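## Task

Set the red foam block down on the counter itself, not on top of any other object there. Leave the other blocks standing, and do not let the robot topple or finish leaning; either one means failure.

## Robot and tools

ROBOT. TidyBot++: a wheeled base (0.54 m long, 0.50 m wide, 0.38 m tall) on four driven casters, carrying a single seven-joint arm with a two-finger gripper. The shoulder sits 0.12 m ahead of the base centre and 0.68 m up. Cameras: base_camera (fixed on the base, looking forward) and wrist_camera (looks along the hand). At the start the arm is folded with the hand aimed down; the hand then reaches up to 0.08 m beyond the base front and the elbow up to 1.15 m high.

FRAMES. Base frame: origin on the floor beneath the base centre, x forward, y left, z up, metres. hand_pose is reported in it: the point between the finger pads; the hand's own z axis runs out along the fingers, and the fingers close along its y axis. base_odometry is in the odometry frame (the base frame as it was at scene start), counted from wheel rotation, so slip looks like travel; heading in rad, left positive, -3.142 to 3.142. base_tilt is in degrees, positive when leaning forward or right.

move. One action per call, made of any of base, joints, target, plus optional speeds; cameras and blocking are not part of it. There is one arm, so each key takes a single object or list.
- base: object of relative offsets from where the base was last reported: translate_m (metres, forward positive, -2 to 2), strafe_m (metres, left positive, -2 to 2), rotate_rad (radians, counter-clockwise from above positive, -6.3 to 6.3). Straight-line travel to the resulting point.
- joints: object of absolute angle targets in radians: joint_1_rad (any angle; positive turns the arm clockwise from above, opposite to heading), joint_2_rad (-2.249 to 2.249, shoulder, 0 = upper arm vertical, positive leans forward), joint_3_rad (any angle), joint_4_rad (-2.579 to 2.579, elbow, 0 = straight), joint_5_rad (any), joint_6_rad (-2.099 to 2.099, wrist), joint_7_rad (any; with hand down, positive is counter-clockwise from above, 1.57 opens fingers left/right), and gripper_pos (0 fully open to 1 fully closed; pad gap about 85 x (1 - gripper_pos) mm). Done tolerances: 0.039 for joints 1-4, 0.095 for 5-7, 0.03 for the gripper. Unbounded joints take the short way; turn further in steps below half a turn.
- target: one list of seven numbers [x, y, z, qw, qx, qy, qz], an absolute hand pose in the base frame, position in metres. With target, joints may hold only gripper_pos.
- speeds: caps for this action only: translate_m and strafe_m 0.05 to 0.5 m/s, rotate_rad 0.1 to 1.57 rad/s. When combining translate and strafe, cap only one.
- cameras: list of base_camera, wrist_camera or all; omitted or null gives all, [] gives none.
- blocking: true/omitted waits until everything rests; false returns after about 0.5 s while motion continues.
Unknown keys make the call invalid; out-of-range values get it refused. A refusal, or an unrequested stop, cancels the remaining move, wait and finished_scene calls of that reply.

Other tools: wait(seconds 0 to 10, cameras) just lets time pass and reports; wait(0) shows an unfinished move under "earlier move". stop(cameras) brakes everything still moving. zoom_image(camera, region [x0, y0, x1, y1] in pixels from the image's top-left, at most 504 by 504) enlarges part of the latest image. read_manual(section "licences") gives licence texts only. finished_scene(scene = current scene number) ends the scene irrevocably; the goal must hold without the robot.

RESULTS. "pictures" lists image order. "move" is done or the worst status. base_status, joint_status, hand_status use: moving, done, off_target (resting short, may still push), stopped, contact_stop, time_out, not_followed, torque_fault, limit_stop_at_motor_heat. "joint command not followed" with "cause:" means a self-collision check withheld targets; "pose unreachable" means a target pose was withheld. hand_target is where the hand would be with every joint on target. motor_effort is percent of max, peak in brackets. on_its_own lists uncommanded behaviour. ARM HIT, MOTOR HOT and OVER-TEMPERATURE FAULT are warnings. For the gripper at 1, done means it closed on nothing; off_target means it is holding something.

TIPS. To correct a target, add (wanted position - hand_pose) to the last target's x, y, z. To hold still while loaded, resend hand_target, not hand_pose; loads make the arm sag. A hand pointing down reaches at most about 0.94 m high, only near the base. Targets low and close in front tend to miss or hit the base. The arm does not avoid obstacles and keeps pushing when blocked.

AVOID. Dropping or releasing a moving block, slamming, hard hits or strong pushes, squeezing a block hard while it still rests on something, fast swings of a load. Driving or turning while the arm is caught high up, or reaching far out or swinging sideways while stretched, can tip the robot. Joint torque above 104.5 N m (joints 1-4) or 51.3 N m (5-7) causes a 10 s arm fault. Long stretched or loaded holds overheat motors.

Each tool is called after ">>>" as a command line: name --argument value for each argument, lists and objects as JSON in quotes; but a table of rows of numbers goes row by row, as --pt "numbers of a row", without its own name.

## Session

>>> move --joints '{"joint_6_rad": -2.0, "joint_4_rad": -1.9, "joint_2_rad": -0.4}'

Scene clock: 2.37 s.
move: done
base_odometry: x=+0.000 y=+0.000 heading=+0.000
base_tilt: forward=+0.2 right=+0.2
base_status: not commanded
joint_positions: joint_1_rad=-0.006 joint_2_rad=-0.388 joint_3_rad=+3.164 joint_4_rad=-1.907 joint_5_rad=-0.048 joint_6_rad=-1.922 joint_7_rad=+1.568 gripper_pos=+0.000
joint_status: all done
motor_effort: joint_1_rad=-1(1) joint_2_rad=+0(3) joint_3_rad=+0(1) joint_4_rad=+15(16) joint_5_rad=+0(1) joint_6_rad=-1(2) joint_7_rad=+0(1)
hand_pose: x=+0.1825 y=+0.0136 z=+0.7908 quat_wxyz=(-0.029, +0.989, -0.003, -0.148) (m; base frame)
hand_target: x=+0.1600 y=+0.0134 z=+0.8007 quat_wxyz=(-0.029, +0.984, -0.002, -0.178) (m; base frame)
hand_status: not commanded
pictures: base_camera, wrist_camera
Images, in order (width x height): base_camera 644x364, wrist_camera 644x476.

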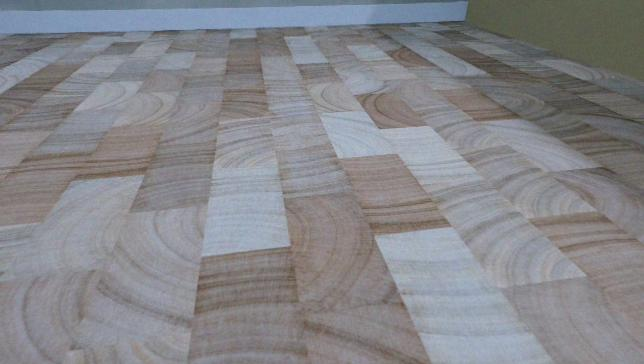

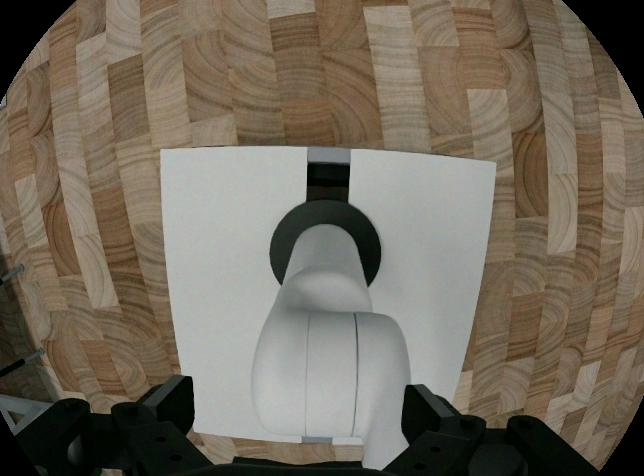

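>>> move --joints '{"joint_6_rad": 0.3, "joint_4_rad": -2.4, "joint_2_rad": -0.38}'

>>> move --base '{"rotate_rad": 1.2}'

>>> move --base '{"rotate_rad": 1.2}'

>>> move --base '{"rotate_rad": 1.2}'

Scene clock: 14.03 s.
move: done
base_odometry: x=+0.000 y=+0.000 heading=+0.000
base_tilt: forward=+0.2 right=+0.2
base_status: not commanded
joint_positions: joint_1_rad=-0.006 joint_2_rad=-0.389 joint_3_rad=+3.164 joint_4_rad=-2.381 joint_5_rad=-0.048 joint_6_rad=+0.215 joint_7_rad=+1.568 gripper_pos=+0.000
joint_status: all done
motor_effort: joint_1_rad=-1(1) joint_2_rad=-6(7) joint_3_rad=+0(1) joint_4_rad=+20(22) joint_5_rad=+2(2) joint_6_rad=+9(10) joint_7_rad=+0(1)
hand_pose: x=+0.5511 y=-0.0100 z=+0.8790 quat_wxyz=(-0.010, +0.776, -0.031, +0.630) (m; base frame)
hand_target: x=+0.5541 y=-0.0113 z=+0.8897 quat_wxyz=(-0.009, +0.757, -0.032, +0.652) (m; base frame)
hand_status: not commanded
pictures: base_camera, wrist_camera
Images, in order (width x height): base_camera 644x364, wrist_camera 644x476.

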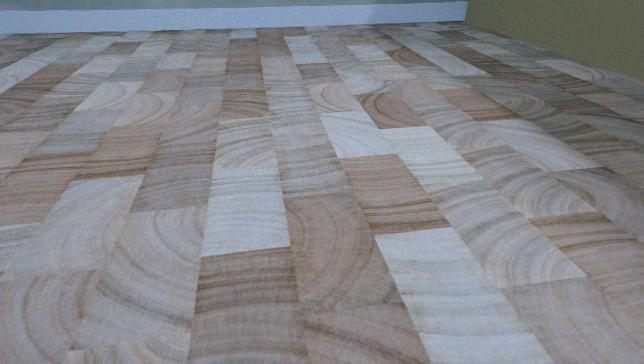

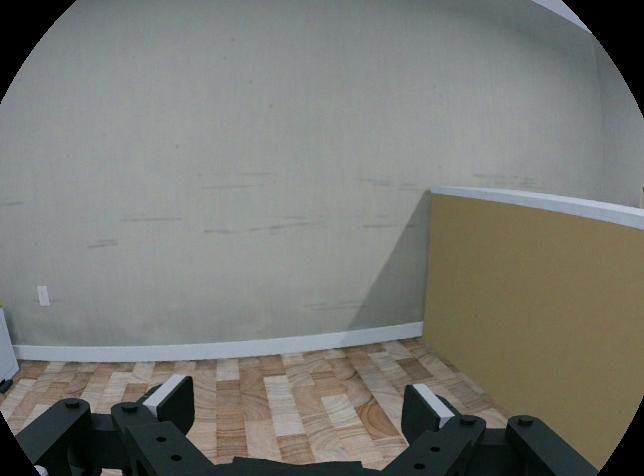

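Scene clock: 16.07 s.
move: done
base_odometry: x=+0.000 y=+0.000 heading=+1.199
base_tilt: forward=+0.2 right=+0.2
base_status: done
joint_positions: joint_1_rad=-0.006 joint_2_rad=-0.387 joint_3_rad=+3.163 joint_4_rad=-2.381 joint_5_rad=-0.048 joint_6_rad=+0.219 joint_7_rad=+1.568 gripper_pos=+0.000
joint_status: not commanded
motor_effort: joint_1_rad=+0(2) joint_2_rad=-6(7) joint_3_rad=+0(2) joint_4_rad=+20(21) joint_5_rad=+1(2) joint_6_rad=+9(11) joint_7_rad=+0(0)
hand_pose: x=+0.5519 y=-0.0096 z=+0.8790 quat_wxyz=(-0.010, +0.775, -0.031, +0.631) (m; base frame)
hand_target: x=+0.5541 y=-0.0113 z=+0.8897 quat_wxyz=(-0.009, +0.757, -0.032, +0.652) (m; base frame)
hand_status: not commanded
pictures: base_camera, wrist_camera
Images, in order (width x height): base_camera 644x364, wrist_camera 644x476.

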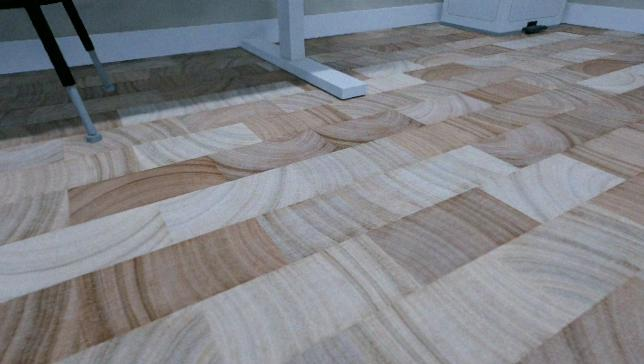

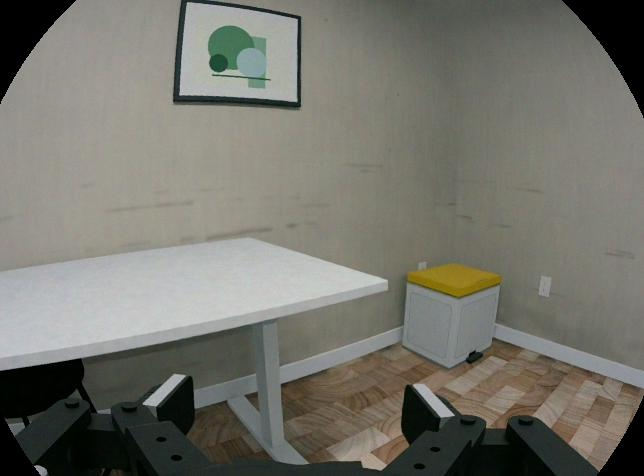

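Scene clock: 18.10 s.
move: done
base_odometry: x=+0.000 y=+0.000 heading=+2.398
base_tilt: forward=+0.2 right=+0.2
base_status: done
joint_positions: joint_1_rad=-0.006 joint_2_rad=-0.386 joint_3_rad=+3.163 joint_4_rad=-2.381 joint_5_rad=-0.048 joint_6_rad=+0.219 joint_7_rad=+1.568 gripper_pos=+0.000
joint_status: not commanded
motor_effort: joint_1_rad=-1(2) joint_2_rad=-6(7) joint_3_rad=+0(2) joint_4_rad=+20(21) joint_5_rad=+1(2) joint_6_rad=+10(10) joint_7_rad=+0(1)
hand_pose: x=+0.5520 y=-0.0094 z=+0.8789 quat_wxyz=(-0.010, +0.775, -0.030, +0.631) (m; base frame)
hand_target: x=+0.5541 y=-0.0113 z=+0.8897 quat_wxyz=(-0.009, +0.757, -0.032, +0.652) (m; base frame)
hand_status: not commanded
pictures: base_camera, wrist_camera
Images, in order (width x height): base_camera 644x364, wrist_camera 644x476.

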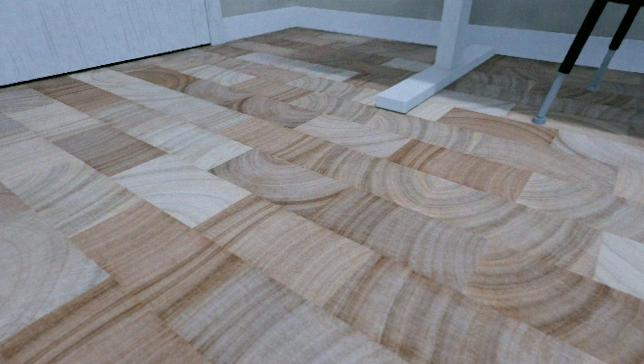

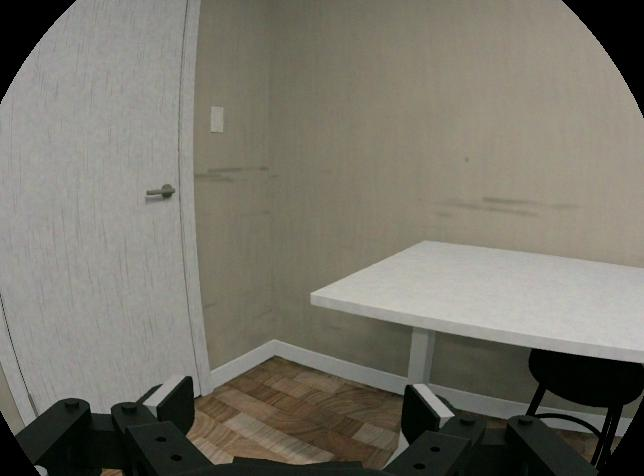

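Scene clock: 20.13 s.
move: done
base_odometry: x=+0.000 y=+0.000 heading=-2.687
base_tilt: forward=+0.2 right=+0.2
base_status: done
joint_positions: joint_1_rad=-0.006 joint_2_rad=-0.386 joint_3_rad=+3.163 joint_4_rad=-2.381 joint_5_rad=-0.048 joint_6_rad=+0.220 joint_7_rad=+1.568 gripper_pos=+0.000
joint_status: not commanded
motor_effort: joint_1_rad=-1(2) joint_2_rad=-6(7) joint_3_rad=+0(2) joint_4_rad=+21(21) joint_5_rad=+1(2) joint_6_rad=+10(10) joint_7_rad=+0(1)
hand_pose: x=+0.5521 y=-0.0093 z=+0.8788 quat_wxyz=(-0.010, +0.775, -0.030, +0.631) (m; base frame)
hand_target: x=+0.5541 y=-0.0113 z=+0.8897 quat_wxyz=(-0.009, +0.757, -0.032, +0.652) (m; base frame)
hand_status: not commanded
pictures: base_camera, wrist_camera
Images, in order (width x height): base_camera 644x364, wrist_camera 644x476.

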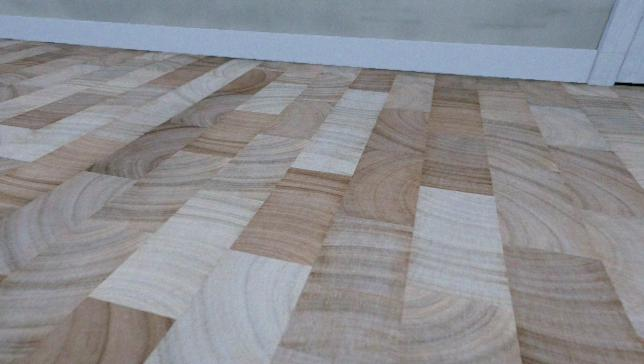

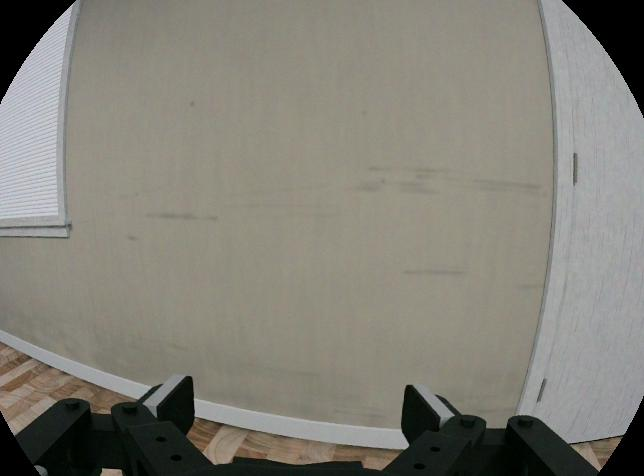

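>>> move --base '{"rotate_rad": 1.1}' --cameras '["wrist_camera"]'

>>> move --base '{"rotate_rad": 0.8}'

Scene clock: 27.03 s.
move: done
base_odometry: x=+0.000 y=+0.000 heading=-1.588
base_tilt: forward=+0.2 right=+0.2
base_status: done
joint_positions: joint_1_rad=-0.006 joint_2_rad=-0.386 joint_3_rad=+3.162 joint_4_rad=-2.381 joint_5_rad=-0.048 joint_6_rad=+0.220 joint_7_rad=+1.568 gripper_pos=+0.000
joint_status: not commanded
motor_effort: joint_1_rad=-1(2) joint_2_rad=-6(7) joint_3_rad=+0(2) joint_4_rad=+20(21) joint_5_rad=+2(2) joint_6_rad=+9(10) joint_7_rad=+0(1)
hand_pose: x=+0.5521 y=-0.0092 z=+0.8788 quat_wxyz=(-0.011, +0.775, -0.030, +0.631) (m; base frame)
hand_target: x=+0.5541 y=-0.0113 z=+0.8897 quat_wxyz=(-0.009, +0.757, -0.032, +0.652) (m; base frame)
hand_status: not commanded
pictures: wrist_camera
Images, in order (width x height): wrist_camera 644x476.

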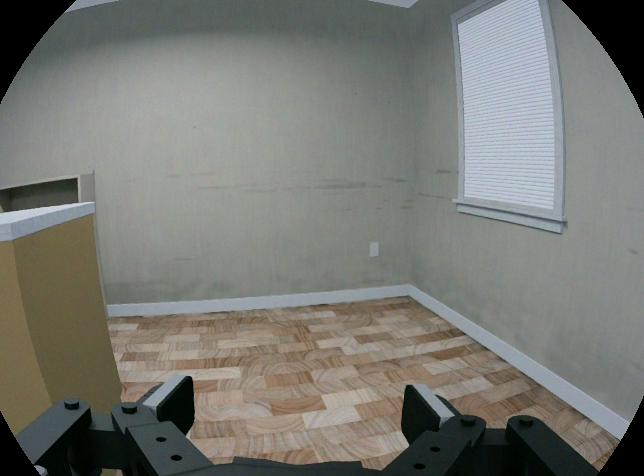

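Scene clock: 28.77 s.
move: done
base_odometry: x=+0.000 y=+0.000 heading=-0.789
base_tilt: forward=+0.2 right=+0.2
base_status: done
joint_positions: joint_1_rad=-0.006 joint_2_rad=-0.386 joint_3_rad=+3.162 joint_4_rad=-2.381 joint_5_rad=-0.048 joint_6_rad=+0.220 joint_7_rad=+1.568 gripper_pos=+0.000
joint_status: not commanded
motor_effort: joint_1_rad=+0(2) joint_2_rad=-6(7) joint_3_rad=-1(2) joint_4_rad=+21(21) joint_5_rad=+0(2) joint_6_rad=+9(11) joint_7_rad=+0(0)
hand_pose: x=+0.5521 y=-0.0091 z=+0.8788 quat_wxyz=(-0.011, +0.775, -0.030, +0.631) (m; base frame)
hand_target: x=+0.5541 y=-0.0113 z=+0.8897 quat_wxyz=(-0.009, +0.757, -0.032, +0.652) (m; base frame)
hand_status: not commanded
pictures: base_camera, wrist_camera
Images, in order (width x height): base_camera 644x364, wrist_camera 644x476.

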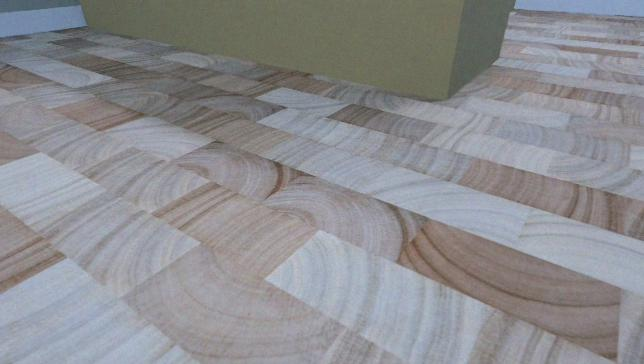

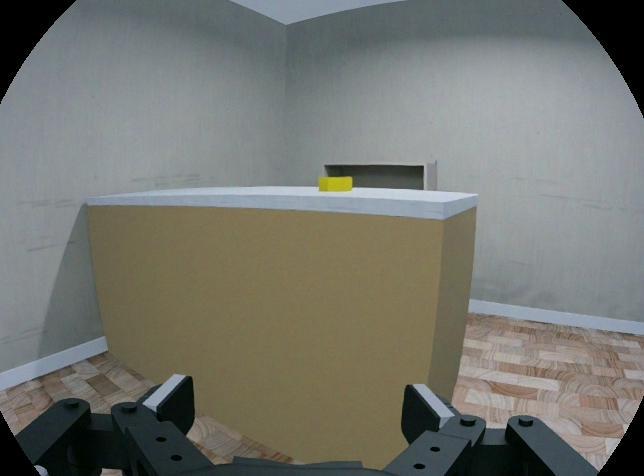

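>>> move --base '{"rotate_rad": -0.8}' --cameras '[]'

>>> move --base '{"translate_m": 1.7}'

>>> move --base '{"rotate_rad": 1.2}'

Scene clock: 44.33 s.
move: done
base_odometry: x=+0.000 y=+0.000 heading=-1.588
base_tilt: forward=+0.2 right=+0.2
base_status: done
joint_positions: joint_1_rad=-0.006 joint_2_rad=-0.386 joint_3_rad=+3.165 joint_4_rad=-2.381 joint_5_rad=-0.048 joint_6_rad=+0.220 joint_7_rad=+1.568 gripper_pos=+0.000
joint_status: not commanded
motor_effort: joint_1_rad=-1(2) joint_2_rad=-6(7) joint_3_rad=-1(2) joint_4_rad=+21(21) joint_5_rad=+1(2) joint_6_rad=+9(11) joint_7_rad=+0(1)
hand_pose: x=+0.5521 y=-0.0105 z=+0.8789 quat_wxyz=(-0.010, +0.775, -0.032, +0.631) (m; base frame)
hand_target: x=+0.5541 y=-0.0113 z=+0.8897 quat_wxyz=(-0.009, +0.757, -0.032, +0.652) (m; base frame)
hand_status: not commanded
pictures: none
No camera images: "cameras" was empty.

Scene clock: 49.10 s.
move: done
base_odometry: x=-0.029 y=-1.700 heading=-1.589
base_tilt: forward=+0.2 right=+0.2
base_status: done
joint_positions: joint_1_rad=-0.006 joint_2_rad=-0.379 joint_3_rad=+3.165 joint_4_rad=-2.382 joint_5_rad=-0.048 joint_6_rad=+0.222 joint_7_rad=+1.568 gripper_pos=+0.000
joint_status: not commanded
motor_effort: joint_1_rad=+0(1) joint_2_rad=-6(8) joint_3_rad=+0(1) joint_4_rad=+20(21) joint_5_rad=+1(2) joint_6_rad=+9(11) joint_7_rad=+0(1)
hand_pose: x=+0.5533 y=-0.0105 z=+0.8758 quat_wxyz=(-0.010, +0.777, -0.032, +0.629) (m; base frame)
hand_target: x=+0.5541 y=-0.0113 z=+0.8897 quat_wxyz=(-0.009, +0.757, -0.032, +0.652) (m; base frame)
hand_status: not commanded
pictures: base_camera, wrist_camera
Images, in order (width x height): base_camera 644x364, wrist_camera 644x476.

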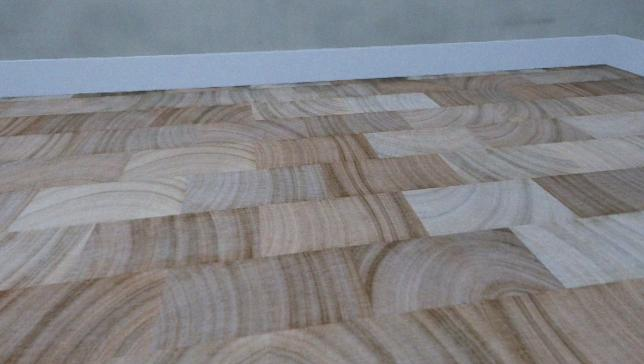

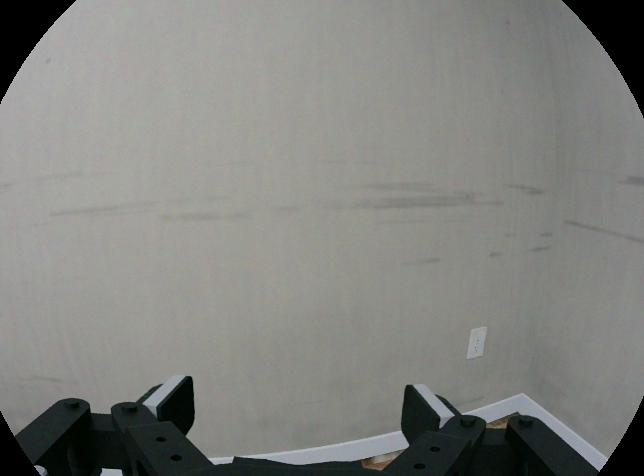

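Scene clock: 51.13 s.
move: done
base_odometry: x=-0.029 y=-1.700 heading=-0.390
base_tilt: forward=+0.2 right=+0.2
base_status: done
joint_positions: joint_1_rad=-0.006 joint_2_rad=-0.379 joint_3_rad=+3.164 joint_4_rad=-2.382 joint_5_rad=-0.048 joint_6_rad=+0.222 joint_7_rad=+1.568 gripper_pos=+0.000
joint_status: not commanded
motor_effort: joint_1_rad=-1(2) joint_2_rad=-6(7) joint_3_rad=+0(2) joint_4_rad=+20(21) joint_5_rad=+1(2) joint_6_rad=+9(10) joint_7_rad=+0(1)
hand_pose: x=+0.5533 y=-0.0099 z=+0.8759 quat_wxyz=(-0.010, +0.777, -0.031, +0.629) (m; base frame)
hand_target: x=+0.5541 y=-0.0113 z=+0.8897 quat_wxyz=(-0.009, +0.757, -0.032, +0.652) (m; base frame)
hand_status: not commanded
pictures: base_camera, wrist_camera
Images, in order (width x height): base_camera 644x364, wrist_camera 644x476.

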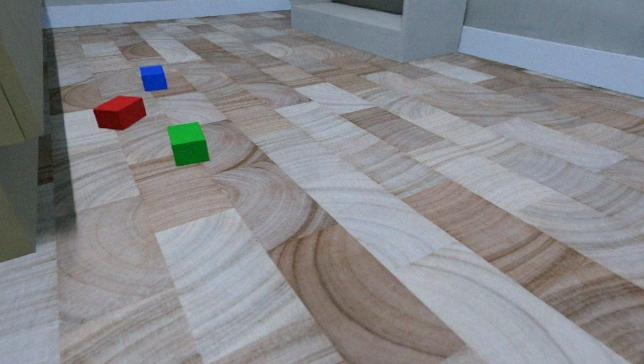

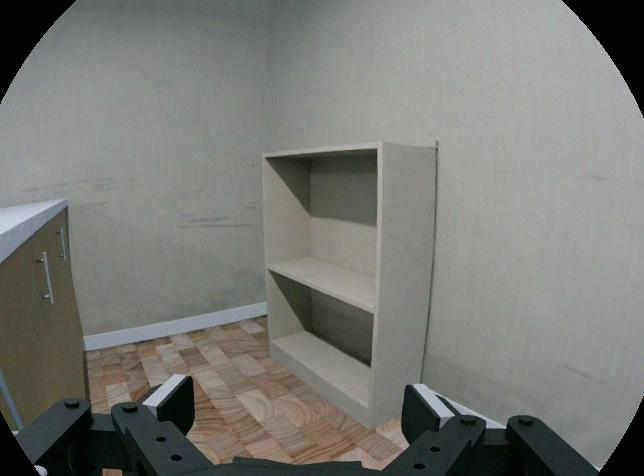

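>>> move --base '{"translate_m": 0.74, "strafe_m": -0.51}' --cameras '[]'

>>> move --base '{"rotate_rad": 2.2}'

Scene clock: 84.43 s.
move: done
base_odometry: x=+0.462 y=-2.453 heading=-0.389
base_tilt: forward=+0.2 right=+0.2
base_status: done
joint_positions: joint_1_rad=-0.006 joint_2_rad=-0.378 joint_3_rad=+3.164 joint_4_rad=-2.383 joint_5_rad=-0.048 joint_6_rad=+0.223 joint_7_rad=+1.568 gripper_pos=+0.000
joint_status: not commanded
motor_effort: joint_1_rad=-1(1) joint_2_rad=-6(8) joint_3_rad=-1(1) joint_4_rad=+21(22) joint_5_rad=+1(2) joint_6_rad=+9(11) joint_7_rad=+0(1)
hand_pose: x=+0.5534 y=-0.0100 z=+0.8751 quat_wxyz=(-0.010, +0.777, -0.031, +0.628) (m; base frame)
hand_target: x=+0.5541 y=-0.0113 z=+0.8897 quat_wxyz=(-0.009, +0.757, -0.032, +0.652) (m; base frame)
hand_status: not commanded
pictures: none
No camera images: "cameras" was empty.

Scene clock: 87.13 s.
move: done
base_odometry: x=+0.462 y=-2.453 heading=+1.810
base_tilt: forward=+0.2 right=+0.2
base_status: done
joint_positions: joint_1_rad=-0.006 joint_2_rad=-0.378 joint_3_rad=+3.164 joint_4_rad=-2.383 joint_5_rad=-0.048 joint_6_rad=+0.223 joint_7_rad=+1.568 gripper_pos=+0.000
joint_status: not commanded
motor_effort: joint_1_rad=-1(2) joint_2_rad=-6(8) joint_3_rad=+0(2) joint_4_rad=+20(21) joint_5_rad=+1(2) joint_6_rad=+10(11) joint_7_rad=+0(1)
hand_pose: x=+0.5534 y=-0.0100 z=+0.8751 quat_wxyz=(-0.010, +0.777, -0.031, +0.628) (m; base frame)
hand_target: x=+0.5541 y=-0.0113 z=+0.8897 quat_wxyz=(-0.009, +0.757, -0.032, +0.652) (m; base frame)
hand_status: not commanded
pictures: base_camera, wrist_camera
Images, in order (width x height): base_camera 644x364, wrist_camera 644x476.

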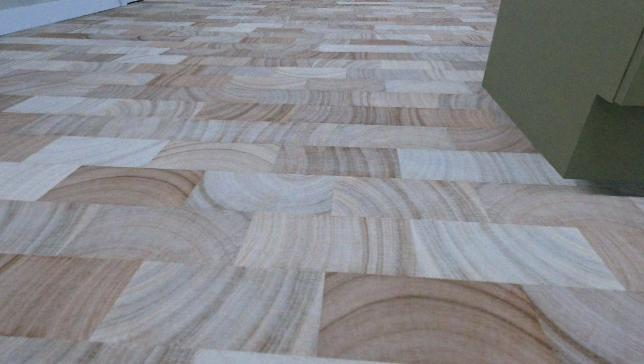

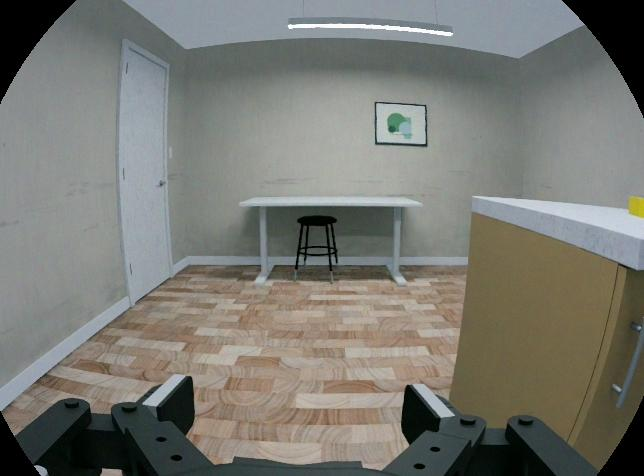

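>>> move --base '{"strafe_m": -0.9}' --joints '{"joint_6_rad": 0.0}'

Scene clock: 94.83 s.
move: done
base_odometry: x=+1.337 y=-2.240 heading=+1.811
base_tilt: forward=+0.2 right=+0.2
base_status: done
joint_positions: joint_1_rad=-0.006 joint_2_rad=-0.377 joint_3_rad=+3.164 joint_4_rad=-2.394 joint_5_rad=-0.048 joint_6_rad=+0.013 joint_7_rad=+1.568 gripper_pos=+0.000
joint_status: all done
motor_effort: joint_1_rad=-1(1) joint_2_rad=-6(7) joint_3_rad=-1(2) joint_4_rad=+21(22) joint_5_rad=+1(2) joint_6_rad=+10(10) joint_7_rad=+0(1)
hand_pose: x=+0.5304 y=-0.0059 z=+0.8067 quat_wxyz=(-0.013, +0.842, -0.030, +0.538) (m; base frame)
hand_target: x=+0.5267 y=-0.0057 z=+0.8010 quat_wxyz=(-0.013, +0.846, -0.030, +0.532) (m; base frame)
hand_status: not commanded
pictures: base_camera, wrist_camera
Images, in order (width x height): base_camera 644x364, wrist_camera 644x476.

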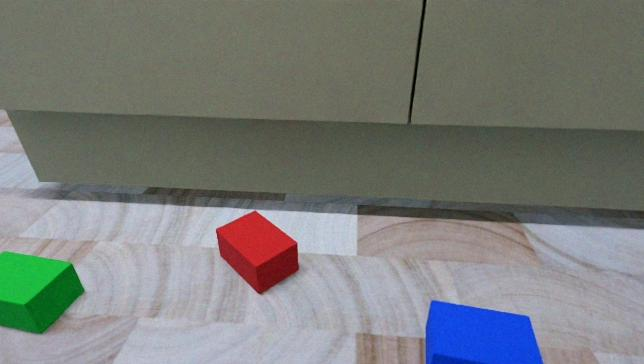

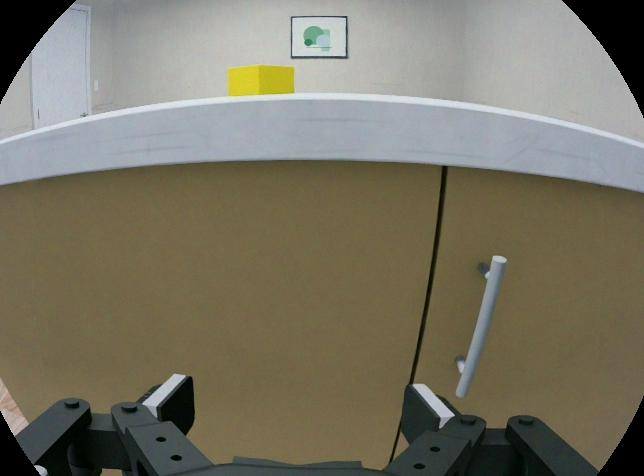

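>>> move --target '[0.56, 0.09, 0.45, 0, 0.924, 0.383, 0]' --cameras '[]'

>>> move --target '[0.60, 0.092, 0.22, 0, 0.924, 0.383, 0]'

Scene clock: 118.27 s.
move: done
base_odometry: x=+1.337 y=-2.240 heading=+1.811
base_tilt: forward=+0.2 right=+0.2
base_status: not commanded
joint_positions: joint_1_rad=-0.060 joint_2_rad=+0.686 joint_3_rad=+2.990 joint_4_rad=-1.831 joint_5_rad=+0.132 joint_6_rad=-0.580 joint_7_rad=+1.959 gripper_pos=+0.000
joint_status: not commanded
motor_effort: joint_1_rad=-1(1) joint_2_rad=-33(34) joint_3_rad=-3(3) joint_4_rad=+11(20) joint_5_rad=+2(2) joint_6_rad=+1(9) joint_7_rad=+0(1)
hand_pose: x=+0.5767 y=+0.0840 z=+0.4449 quat_wxyz=(-0.007, +0.944, +0.330, +0.028) (m; base frame)
hand_target: x=+0.5600 y=+0.0900 z=+0.4500 quat_wxyz=(+0.000, +0.924, +0.383, +0.000) (m; base frame)
hand_status: done (0.018 m and 7.3 deg from the pose sent, 0.371 m and 79.9 deg at the start)
pictures: none
No camera images: "cameras" was empty.

Scene clock: 120.03 s.
move: done
base_odometry: x=+1.337 y=-2.240 heading=+1.811
base_tilt: forward=+0.3 right=+0.2
base_status: not commanded
joint_positions: joint_1_rad=-0.100 joint_2_rad=+1.227 joint_3_rad=+3.033 joint_4_rad=-1.630 joint_5_rad=+0.242 joint_6_rad=-0.396 joint_7_rad=+1.959 gripper_pos=+0.000
joint_status: not commanded
motor_effort: joint_1_rad=-1(1) joint_2_rad=-39(41) joint_3_rad=-3(3) joint_4_rad=+4(10) joint_5_rad=+1(2) joint_6_rad=-1(2) joint_7_rad=+0(1)
hand_pose: x=+0.5653 y=+0.0820 z=+0.2150 quat_wxyz=(-0.016, +0.928, +0.370, -0.047) (m; base frame)
hand_target: x=+0.6000 y=+0.0920 z=+0.2200 quat_wxyz=(+0.000, +0.924, +0.383, +0.000) (m; base frame)
hand_status: done (0.037 m and 5.9 deg from the pose sent, 0.226 m and 7.3 deg at the start)
pictures: base_camera, wrist_camera
Images, in order (width x height): base_camera 644x364, wrist_camera 644x476.

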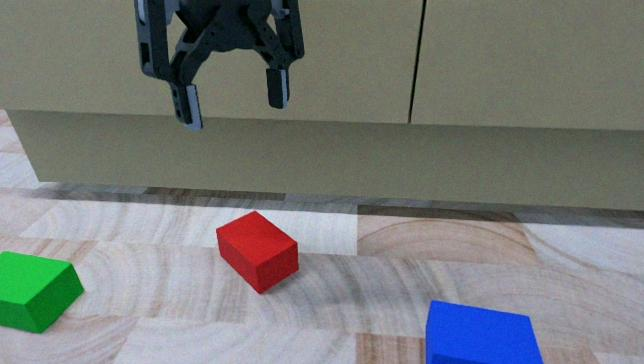

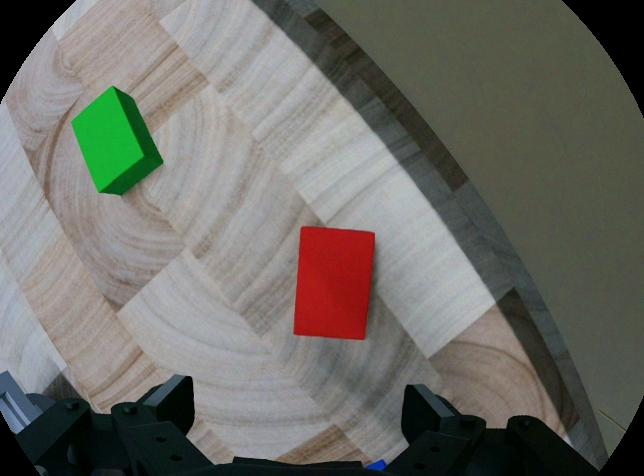

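>>> move --target '[0.628, 0.097, 0.13, 0, 0.924, 0.383, 0]'

Scene clock: 133.97 s.
move: done
base_odometry: x=+1.337 y=-2.240 heading=+1.811
base_tilt: forward=+0.3 right=+0.2
base_status: not commanded
joint_positions: joint_1_rad=-0.106 joint_2_rad=+1.457 joint_3_rad=+3.037 joint_4_rad=-1.387 joint_5_rad=+0.243 joint_6_rad=-0.395 joint_7_rad=+1.959 gripper_pos=+0.000
joint_status: not commanded
motor_effort: joint_1_rad=+0(1) joint_2_rad=-41(43) joint_3_rad=-3(3) joint_4_rad=+4(5) joint_5_rad=-1(2) joint_6_rad=+1(1) joint_7_rad=+0(1)
hand_pose: x=+0.5954 y=+0.0875 z=+0.1218 quat_wxyz=(-0.016, +0.932, +0.361, -0.040) (m; base frame)
hand_target: x=+0.6280 y=+0.0970 z=+0.1300 quat_wxyz=(+0.000, +0.924, +0.383, +0.000) (m; base frame)
hand_status: done (0.035 m and 5.6 deg from the pose sent, 0.107 m and 5.9 deg at the start)
pictures: base_camera, wrist_camera
Images, in order (width x height): base_camera 644x364, wrist_camera 644x476.

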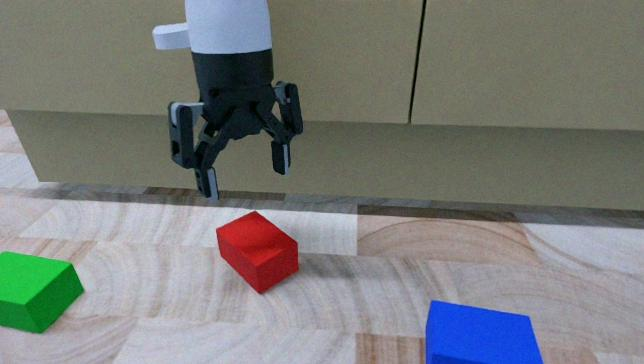

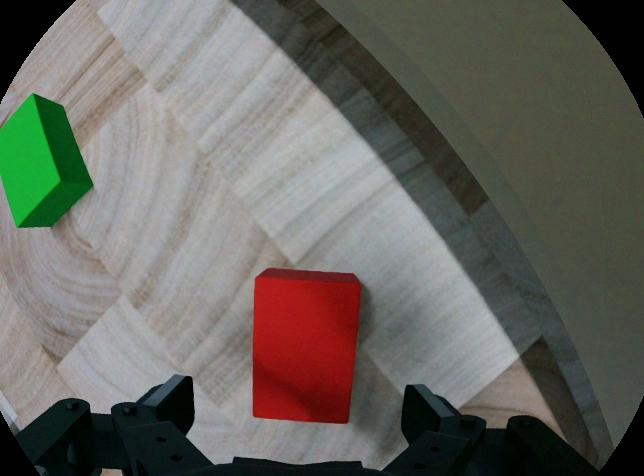

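>>> move --target '[0.626, 0.092, 0.045, 0, 0.924, 0.383, 0]'

Scene clock: 144.53 s.
move: done
base_odometry: x=+1.337 y=-2.240 heading=+1.811
base_tilt: forward=+0.3 right=+0.2
base_status: not commanded
joint_positions: joint_1_rad=-0.108 joint_2_rad=+1.656 joint_3_rad=+3.045 joint_4_rad=-1.208 joint_5_rad=+0.243 joint_6_rad=-0.385 joint_7_rad=+1.959 gripper_pos=+0.000
joint_status: not commanded
motor_effort: joint_1_rad=-1(1) joint_2_rad=-41(44) joint_3_rad=-3(3) joint_4_rad=+4(9) joint_5_rad=+1(2) joint_6_rad=+0(4) joint_7_rad=+0(1)
hand_pose: x=+0.5883 y=+0.0829 z=+0.0366 quat_wxyz=(-0.015, +0.934, +0.353, -0.046) (m; base frame)
hand_target: x=+0.6260 y=+0.0920 z=+0.0450 quat_wxyz=(+0.000, +0.924, +0.383, +0.000) (m; base frame)
hand_status: done (0.040 m and 6.6 deg from the pose sent, 0.083 m and 5.6 deg at the start)
pictures: base_camera, wrist_camera
Images, in order (width x height): base_camera 644x364, wrist_camera 644x476.

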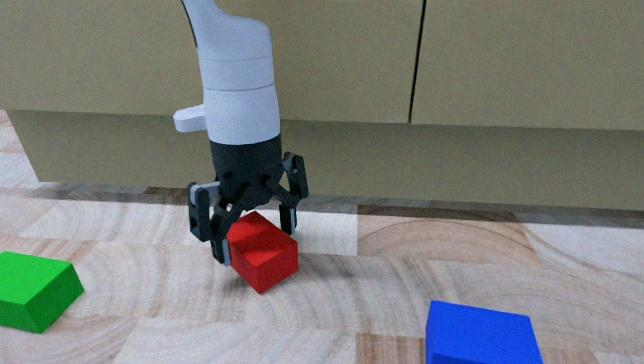

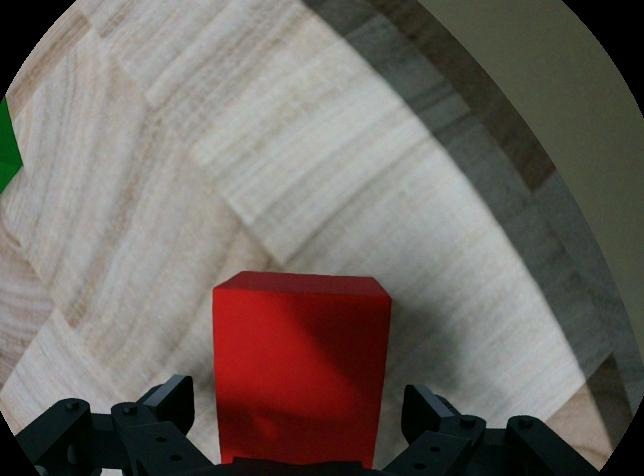

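>>> move --joints '{"gripper_pos": 0.5}'

>>> move --target '[0.60, 0.09, 0.25, 0, 0.924, 0.383, 0]'

Scene clock: 151.33 s.
move: off_target
base_odometry: x=+1.337 y=-2.240 heading=+1.811
base_tilt: forward=+0.3 right=+0.2
base_status: not commanded
joint_positions: joint_1_rad=-0.108 joint_2_rad=+1.652 joint_3_rad=+3.045 joint_4_rad=-1.205 joint_5_rad=+0.243 joint_6_rad=-0.378 joint_7_rad=+1.959 gripper_pos=+0.405
joint_status: gripper_pos off_target (ended at +0.405, target +0.500)
motor_effort: joint_1_rad=+0(1) joint_2_rad=-41(42) joint_3_rad=-2(3) joint_4_rad=+6(10) joint_5_rad=+1(2) joint_6_rad=+1(7) joint_7_rad=+0(0)
hand_pose: x=+0.5945 y=+0.0838 z=+0.0385 quat_wxyz=(-0.014, +0.935, +0.353, -0.039) (m; base frame)
hand_target: x=+0.6260 y=+0.0920 z=+0.0450 quat_wxyz=(+0.000, +0.924, +0.383, +0.000) (m; base frame)
hand_status: not commanded
pictures: base_camera, wrist_camera
Images, in order (width x height): base_camera 644x364, wrist_camera 644x476.

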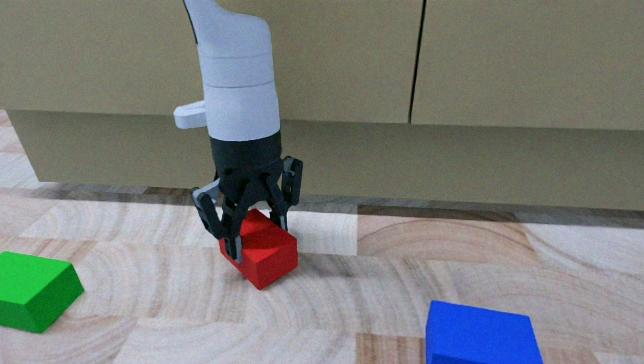

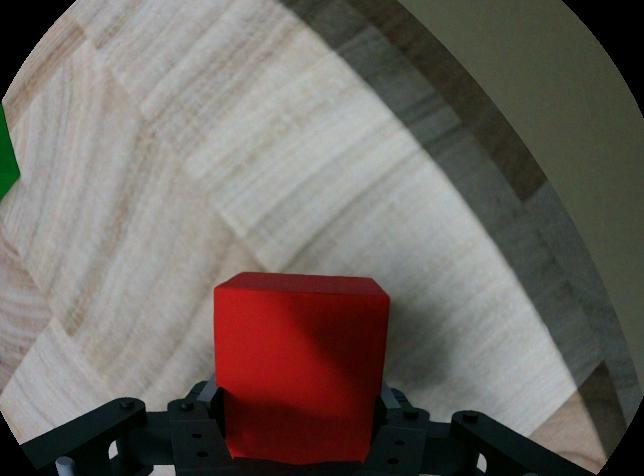

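Scene clock: 153.07 s.
move: done
base_odometry: x=+1.337 y=-2.240 heading=+1.811
base_tilt: forward=+0.3 right=+0.2
base_status: not commanded
joint_positions: joint_1_rad=-0.108 joint_2_rad=+1.170 joint_3_rad=+3.045 joint_4_rad=-1.636 joint_5_rad=+0.243 joint_6_rad=-0.378 joint_7_rad=+1.959 gripper_pos=+0.405
joint_status: not commanded
motor_effort: joint_1_rad=-1(1) joint_2_rad=-39(44) joint_3_rad=-3(3) joint_4_rad=+5(6) joint_5_rad=+1(2) joint_6_rad=+0(2) joint_7_rad=+0(1)
hand_pose: x=+0.5929 y=+0.0828 z=+0.2405 quat_wxyz=(-0.004, +0.928, +0.372, -0.015) (m; base frame)
hand_target: x=+0.6000 y=+0.0900 z=+0.2500 quat_wxyz=(+0.000, +0.924, +0.383, +0.000) (m; base frame)
hand_status: done (0.014 m and 2.2 deg from the pose sent, 0.212 m and 6.0 deg at the start)
pictures: base_camera, wrist_camera
Images, in order (width x height): base_camera 644x364, wrist_camera 644x476.

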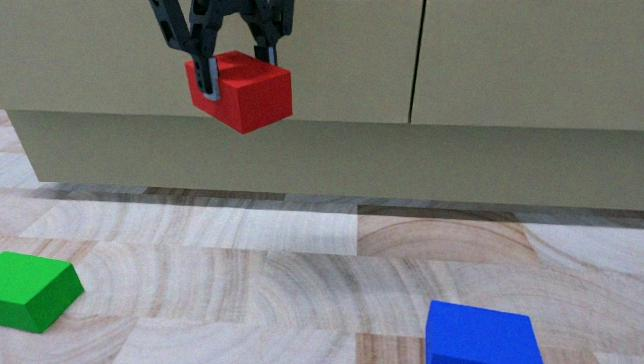

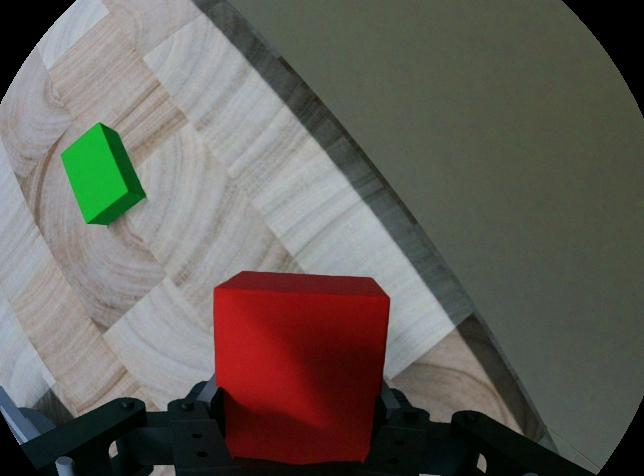

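>>> move --base '{"translate_m": -0.25}' --cameras '[]'

>>> move --target '[0.50, 0.0, 0.6, 0, 1, 0, 0]' --cameras '[]'

>>> move --target '[0.45, 0.0, 0.92, 0, 1, 0, 0]'

Scene clock: 169.67 s.
move: time_out
base_odometry: x=+1.346 y=-2.280 heading=+1.814
base_tilt: forward=+0.2 right=+0.2
base_status: translate_m time_out (by the wheels' count: -0.041 of -0.250)
joint_positions: joint_1_rad=-0.112 joint_2_rad=+1.169 joint_3_rad=+3.041 joint_4_rad=-1.651 joint_5_rad=+0.244 joint_6_rad=-0.379 joint_7_rad=+1.959 gripper_pos=+0.405
joint_status: not commanded
motor_effort: joint_1_rad=+0(13) joint_2_rad=-39(45) joint_3_rad=-3(8) joint_4_rad=+5(15) joint_5_rad=+0(2) joint_6_rad=+1(4) joint_7_rad=+0(1)
hand_pose: x=+0.5838 y=+0.0861 z=+0.2400 quat_wxyz=(-0.007, +0.926, +0.376, -0.021) (m; base frame)
hand_target: x=+0.6000 y=+0.0900 z=+0.2500 quat_wxyz=(+0.000, +0.924, +0.383, +0.000) (m; base frame)
hand_status: not commanded
pictures: none
No camera images: "cameras" was empty.

not run: a stop that you did not command came earlier in this reply.

not run: a stop that you did not command came earlier in this reply.

>>> move --base '{"translate_m": 0.02}' --target '[0.48, 0.0, 0.55, 0, 1, 0, 0]' --cameras '[]'

>>> move --target '[0.42, 0.0, 0.92, 0, 1, 0, 0]'

Scene clock: 177.67 s.
move: done
base_odometry: x=+1.341 y=-2.261 heading=+1.814
base_tilt: forward=+0.2 right=+0.2
base_status: done
joint_positions: joint_1_rad=-0.034 joint_2_rad=+0.346 joint_3_rad=+3.142 joint_4_rad=-1.998 joint_5_rad=+0.035 joint_6_rad=-0.725 joint_7_rad=+1.626 gripper_pos=+0.405
joint_status: not commanded
motor_effort: joint_1_rad=+0(2) joint_2_rad=-25(42) joint_3_rad=-1(3) joint_4_rad=+12(13) joint_5_rad=+1(2) joint_6_rad=+2(3) joint_7_rad=+0(1)
hand_pose: x=+0.5094 y=+0.0073 z=+0.5479 quat_wxyz=(+0.013, +0.998, +0.057, +0.036) (m; base frame)
hand_target: x=+0.4800 y=+0.0000 z=+0.5500 quat_wxyz=(+0.000, +1.000, +0.000, +0.000) (m; base frame)
hand_status: done (0.030 m and 7.9 deg from the pose sent, 0.338 m and 44.3 deg at the start)
pictures: none
No camera images: "cameras" was empty.

Scene clock: 180.23 s.
move: done
base_odometry: x=+1.341 y=-2.261 heading=+1.814
base_tilt: forward=+0.2 right=+0.2
base_status: not commanded
joint_positions: joint_1_rad=-0.034 joint_2_rad=+0.046 joint_3_rad=+3.155 joint_4_rad=-1.121 joint_5_rad=+0.034 joint_6_rad=-1.918 joint_7_rad=+1.618 gripper_pos=+0.405
joint_status: not commanded
motor_effort: joint_1_rad=-1(1) joint_2_rad=-17(27) joint_3_rad=-1(1) joint_4_rad=+16(17) joint_5_rad=+1(2) joint_6_rad=+2(3) joint_7_rad=+0(1)
hand_pose: x=+0.4450 y=-0.0016 z=+0.9150 quat_wxyz=(+0.017, +0.999, +0.028, +0.028) (m; base frame)
hand_target: x=+0.4200 y=+0.0000 z=+0.9200 quat_wxyz=(+0.000, +1.000, +0.000, +0.000) (m; base frame)
hand_status: done (0.026 m and 4.9 deg from the pose sent, 0.383 m and 7.9 deg at the start)
pictures: base_camera, wrist_camera
Images, in order (width x height): base_camera 644x364, wrist_camera 644x476.

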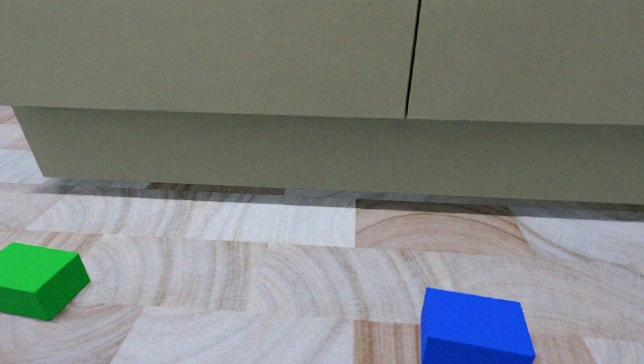

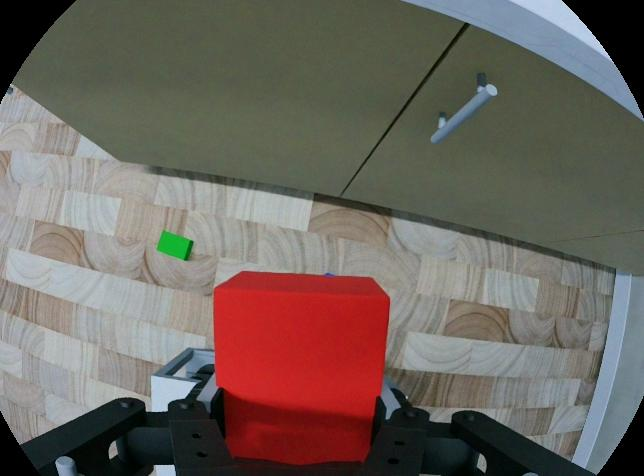

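>>> move --base '{"strafe_m": 0.72}' --cameras '[]'

>>> move --target '[0.38, -0.26, 0.94, 0, 1, 0, 0]'

Scene clock: 205.90 s.
move: done
base_odometry: x=+0.642 y=-2.434 heading=+1.815
base_tilt: forward=+0.2 right=+0.2
base_status: done
joint_positions: joint_1_rad=-0.034 joint_2_rad=+0.045 joint_3_rad=+3.162 joint_4_rad=-1.121 joint_5_rad=+0.033 joint_6_rad=-1.922 joint_7_rad=+1.618 gripper_pos=+0.405
joint_status: not commanded
motor_effort: joint_1_rad=+0(3) joint_2_rad=-17(18) joint_3_rad=+0(3) joint_4_rad=+16(16) joint_5_rad=+2(3) joint_6_rad=+1(3) joint_7_rad=+0(0)
hand_pose: x=+0.4439 y=-0.0034 z=+0.9152 quat_wxyz=(+0.016, +0.999, +0.024, +0.027) (m; base frame)
hand_target: x=+0.4200 y=+0.0000 z=+0.9200 quat_wxyz=(+0.000, +1.000, +0.000, +0.000) (m; base frame)
hand_status: not commanded
pictures: none
No camera images: "cameras" was empty.

Scene clock: 208.17 s.
move: done
base_odometry: x=+0.642 y=-2.434 heading=+1.815
base_tilt: forward=+0.2 right=+0.2
base_status: not commanded
joint_positions: joint_1_rad=+0.625 joint_2_rad=+0.229 joint_3_rad=+3.356 joint_4_rad=-0.816 joint_5_rad=-0.020 joint_6_rad=-2.015 joint_7_rad=+2.365 gripper_pos=+0.405
joint_status: not commanded
motor_effort: joint_1_rad=+0(2) joint_2_rad=-23(23) joint_3_rad=+0(1) joint_4_rad=+15(16) joint_5_rad=+2(2) joint_6_rad=+2(3) joint_7_rad=+0(1)
hand_pose: x=+0.3984 y=-0.2783 z=+0.9400 quat_wxyz=(+0.042, +0.999, -0.014, +0.018) (m; base frame)
hand_target: x=+0.3839 y=-0.2644 z=+0.9401 quat_wxyz=(+0.007, +1.000, +0.000, +0.006) (m; base frame)
hand_status: done (0.026 m and 5.5 deg from the pose sent, 0.266 m and 4.5 deg at the start; a joint's target at an end of its range on 50 of 50 steps)
pictures: base_camera, wrist_camera
Images, in order (width x height): base_camera 644x364, wrist_camera 644x476.

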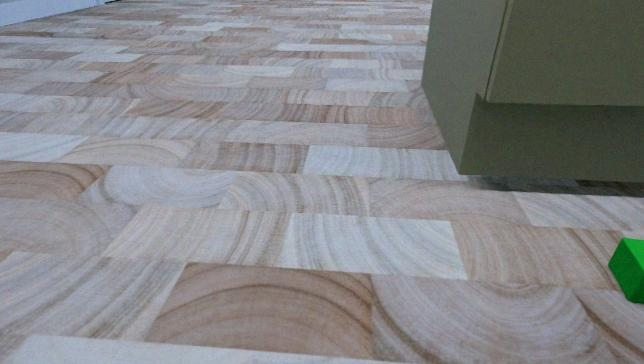

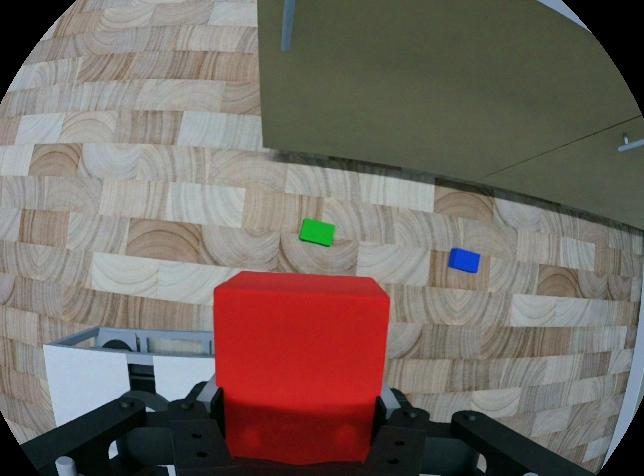

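>>> move --base '{"translate_m": 1.0, "strafe_m": 0.5}' --target '[0.50, 0.0, 0.92, 0, 1, 0, 0]' --cameras '[]'

>>> move --base '{"rotate_rad": -1.57}'

Scene clock: 240.37 s.
move: done
base_odometry: x=-0.085 y=-1.585 heading=+1.815
base_tilt: forward=+0.2 right=+0.2
base_status: done
joint_positions: joint_1_rad=-0.002 joint_2_rad=+0.253 joint_3_rad=+3.193 joint_4_rad=-0.851 joint_5_rad=-0.020 joint_6_rad=-2.017 joint_7_rad=+1.625 gripper_pos=+0.405
joint_status: not commanded
motor_effort: joint_1_rad=+0(4) joint_2_rad=-24(27) joint_3_rad=-1(2) joint_4_rad=+16(16) joint_5_rad=+1(2) joint_6_rad=+1(3) joint_7_rad=+0(1)
hand_pose: x=+0.5119 y=-0.0089 z=+0.9194 quat_wxyz=(-0.002, +1.000, +0.007, +0.011) (m; base frame)
hand_target: x=+0.5000 y=+0.0000 z=+0.9200 quat_wxyz=(+0.000, +1.000, +0.000, +0.000) (m; base frame)
hand_status: done (0.015 m and 1.5 deg from the pose sent, 0.297 m and 5.5 deg at the start)
pictures: none
No camera images: "cameras" was empty.

Scene clock: 242.67 s.
move: done
base_odometry: x=-0.085 y=-1.585 heading=+0.246
base_tilt: forward=+0.2 right=+0.2
base_status: done
joint_positions: joint_1_rad=-0.009 joint_2_rad=+0.258 joint_3_rad=+3.188 joint_4_rad=-0.852 joint_5_rad=-0.020 joint_6_rad=-2.017 joint_7_rad=+1.624 gripper_pos=+0.405
joint_status: not commanded
motor_effort: joint_1_rad=+0(4) joint_2_rad=-25(28) joint_3_rad=+0(3) joint_4_rad=+15(16) joint_5_rad=+1(2) joint_6_rad=+2(2) joint_7_rad=+0(0)
hand_pose: x=+0.5132 y=-0.0046 z=+0.9172 quat_wxyz=(-0.003, +1.000, +0.013, +0.008) (m; base frame)
hand_target: x=+0.5000 y=+0.0000 z=+0.9200 quat_wxyz=(+0.000, +1.000, +0.000, +0.000) (m; base frame)
hand_status: not commanded
pictures: base_camera, wrist_camera
Images, in order (width x height): base_camera 644x364, wrist_camera 644x476.

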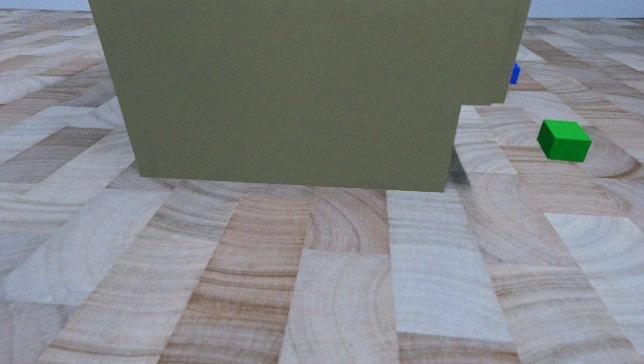

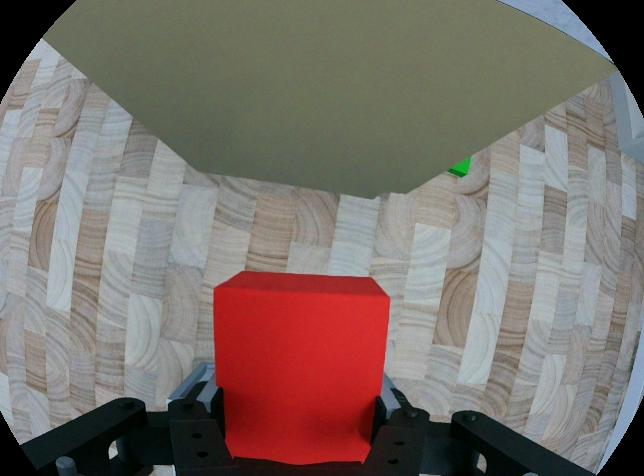

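>>> move --base '{"translate_m": 0.17, "strafe_m": 0.03, "rotate_rad": -0.03}'

Scene clock: 249.27 s.
move: done
base_odometry: x=+0.073 y=-1.514 heading=+0.215
base_tilt: forward=+0.2 right=+0.2
base_status: done
joint_positions: joint_1_rad=-0.011 joint_2_rad=+0.257 joint_3_rad=+3.187 joint_4_rad=-0.853 joint_5_rad=-0.020 joint_6_rad=-2.017 joint_7_rad=+1.624 gripper_pos=+0.405
joint_status: not commanded
motor_effort: joint_1_rad=+0(3) joint_2_rad=-24(28) joint_3_rad=-1(3) joint_4_rad=+16(16) joint_5_rad=+1(2) joint_6_rad=+1(3) joint_7_rad=+0(1)
hand_pose: x=+0.5126 y=-0.0034 z=+0.9172 quat_wxyz=(-0.003, +1.000, +0.015, +0.008) (m; base frame)
hand_target: x=+0.5000 y=+0.0000 z=+0.9200 quat_wxyz=(+0.000, +1.000, +0.000, +0.000) (m; base frame)
hand_status: not commanded
pictures: base_camera, wrist_camera
Images, in order (width x height): base_camera 644x364, wrist_camera 644x476.

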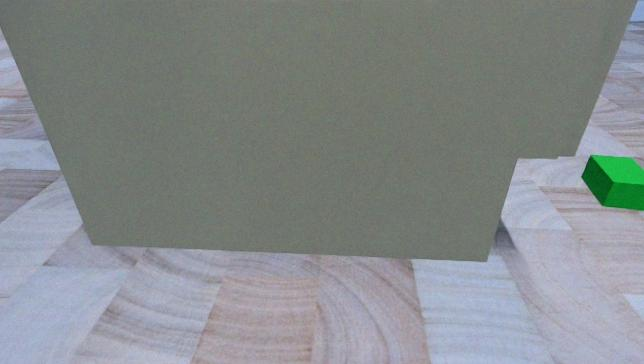

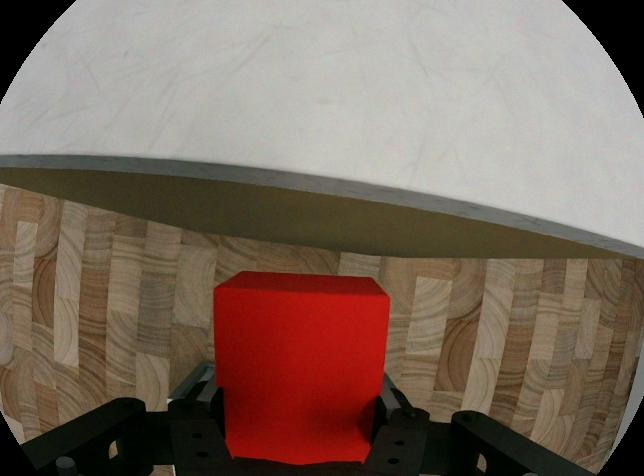

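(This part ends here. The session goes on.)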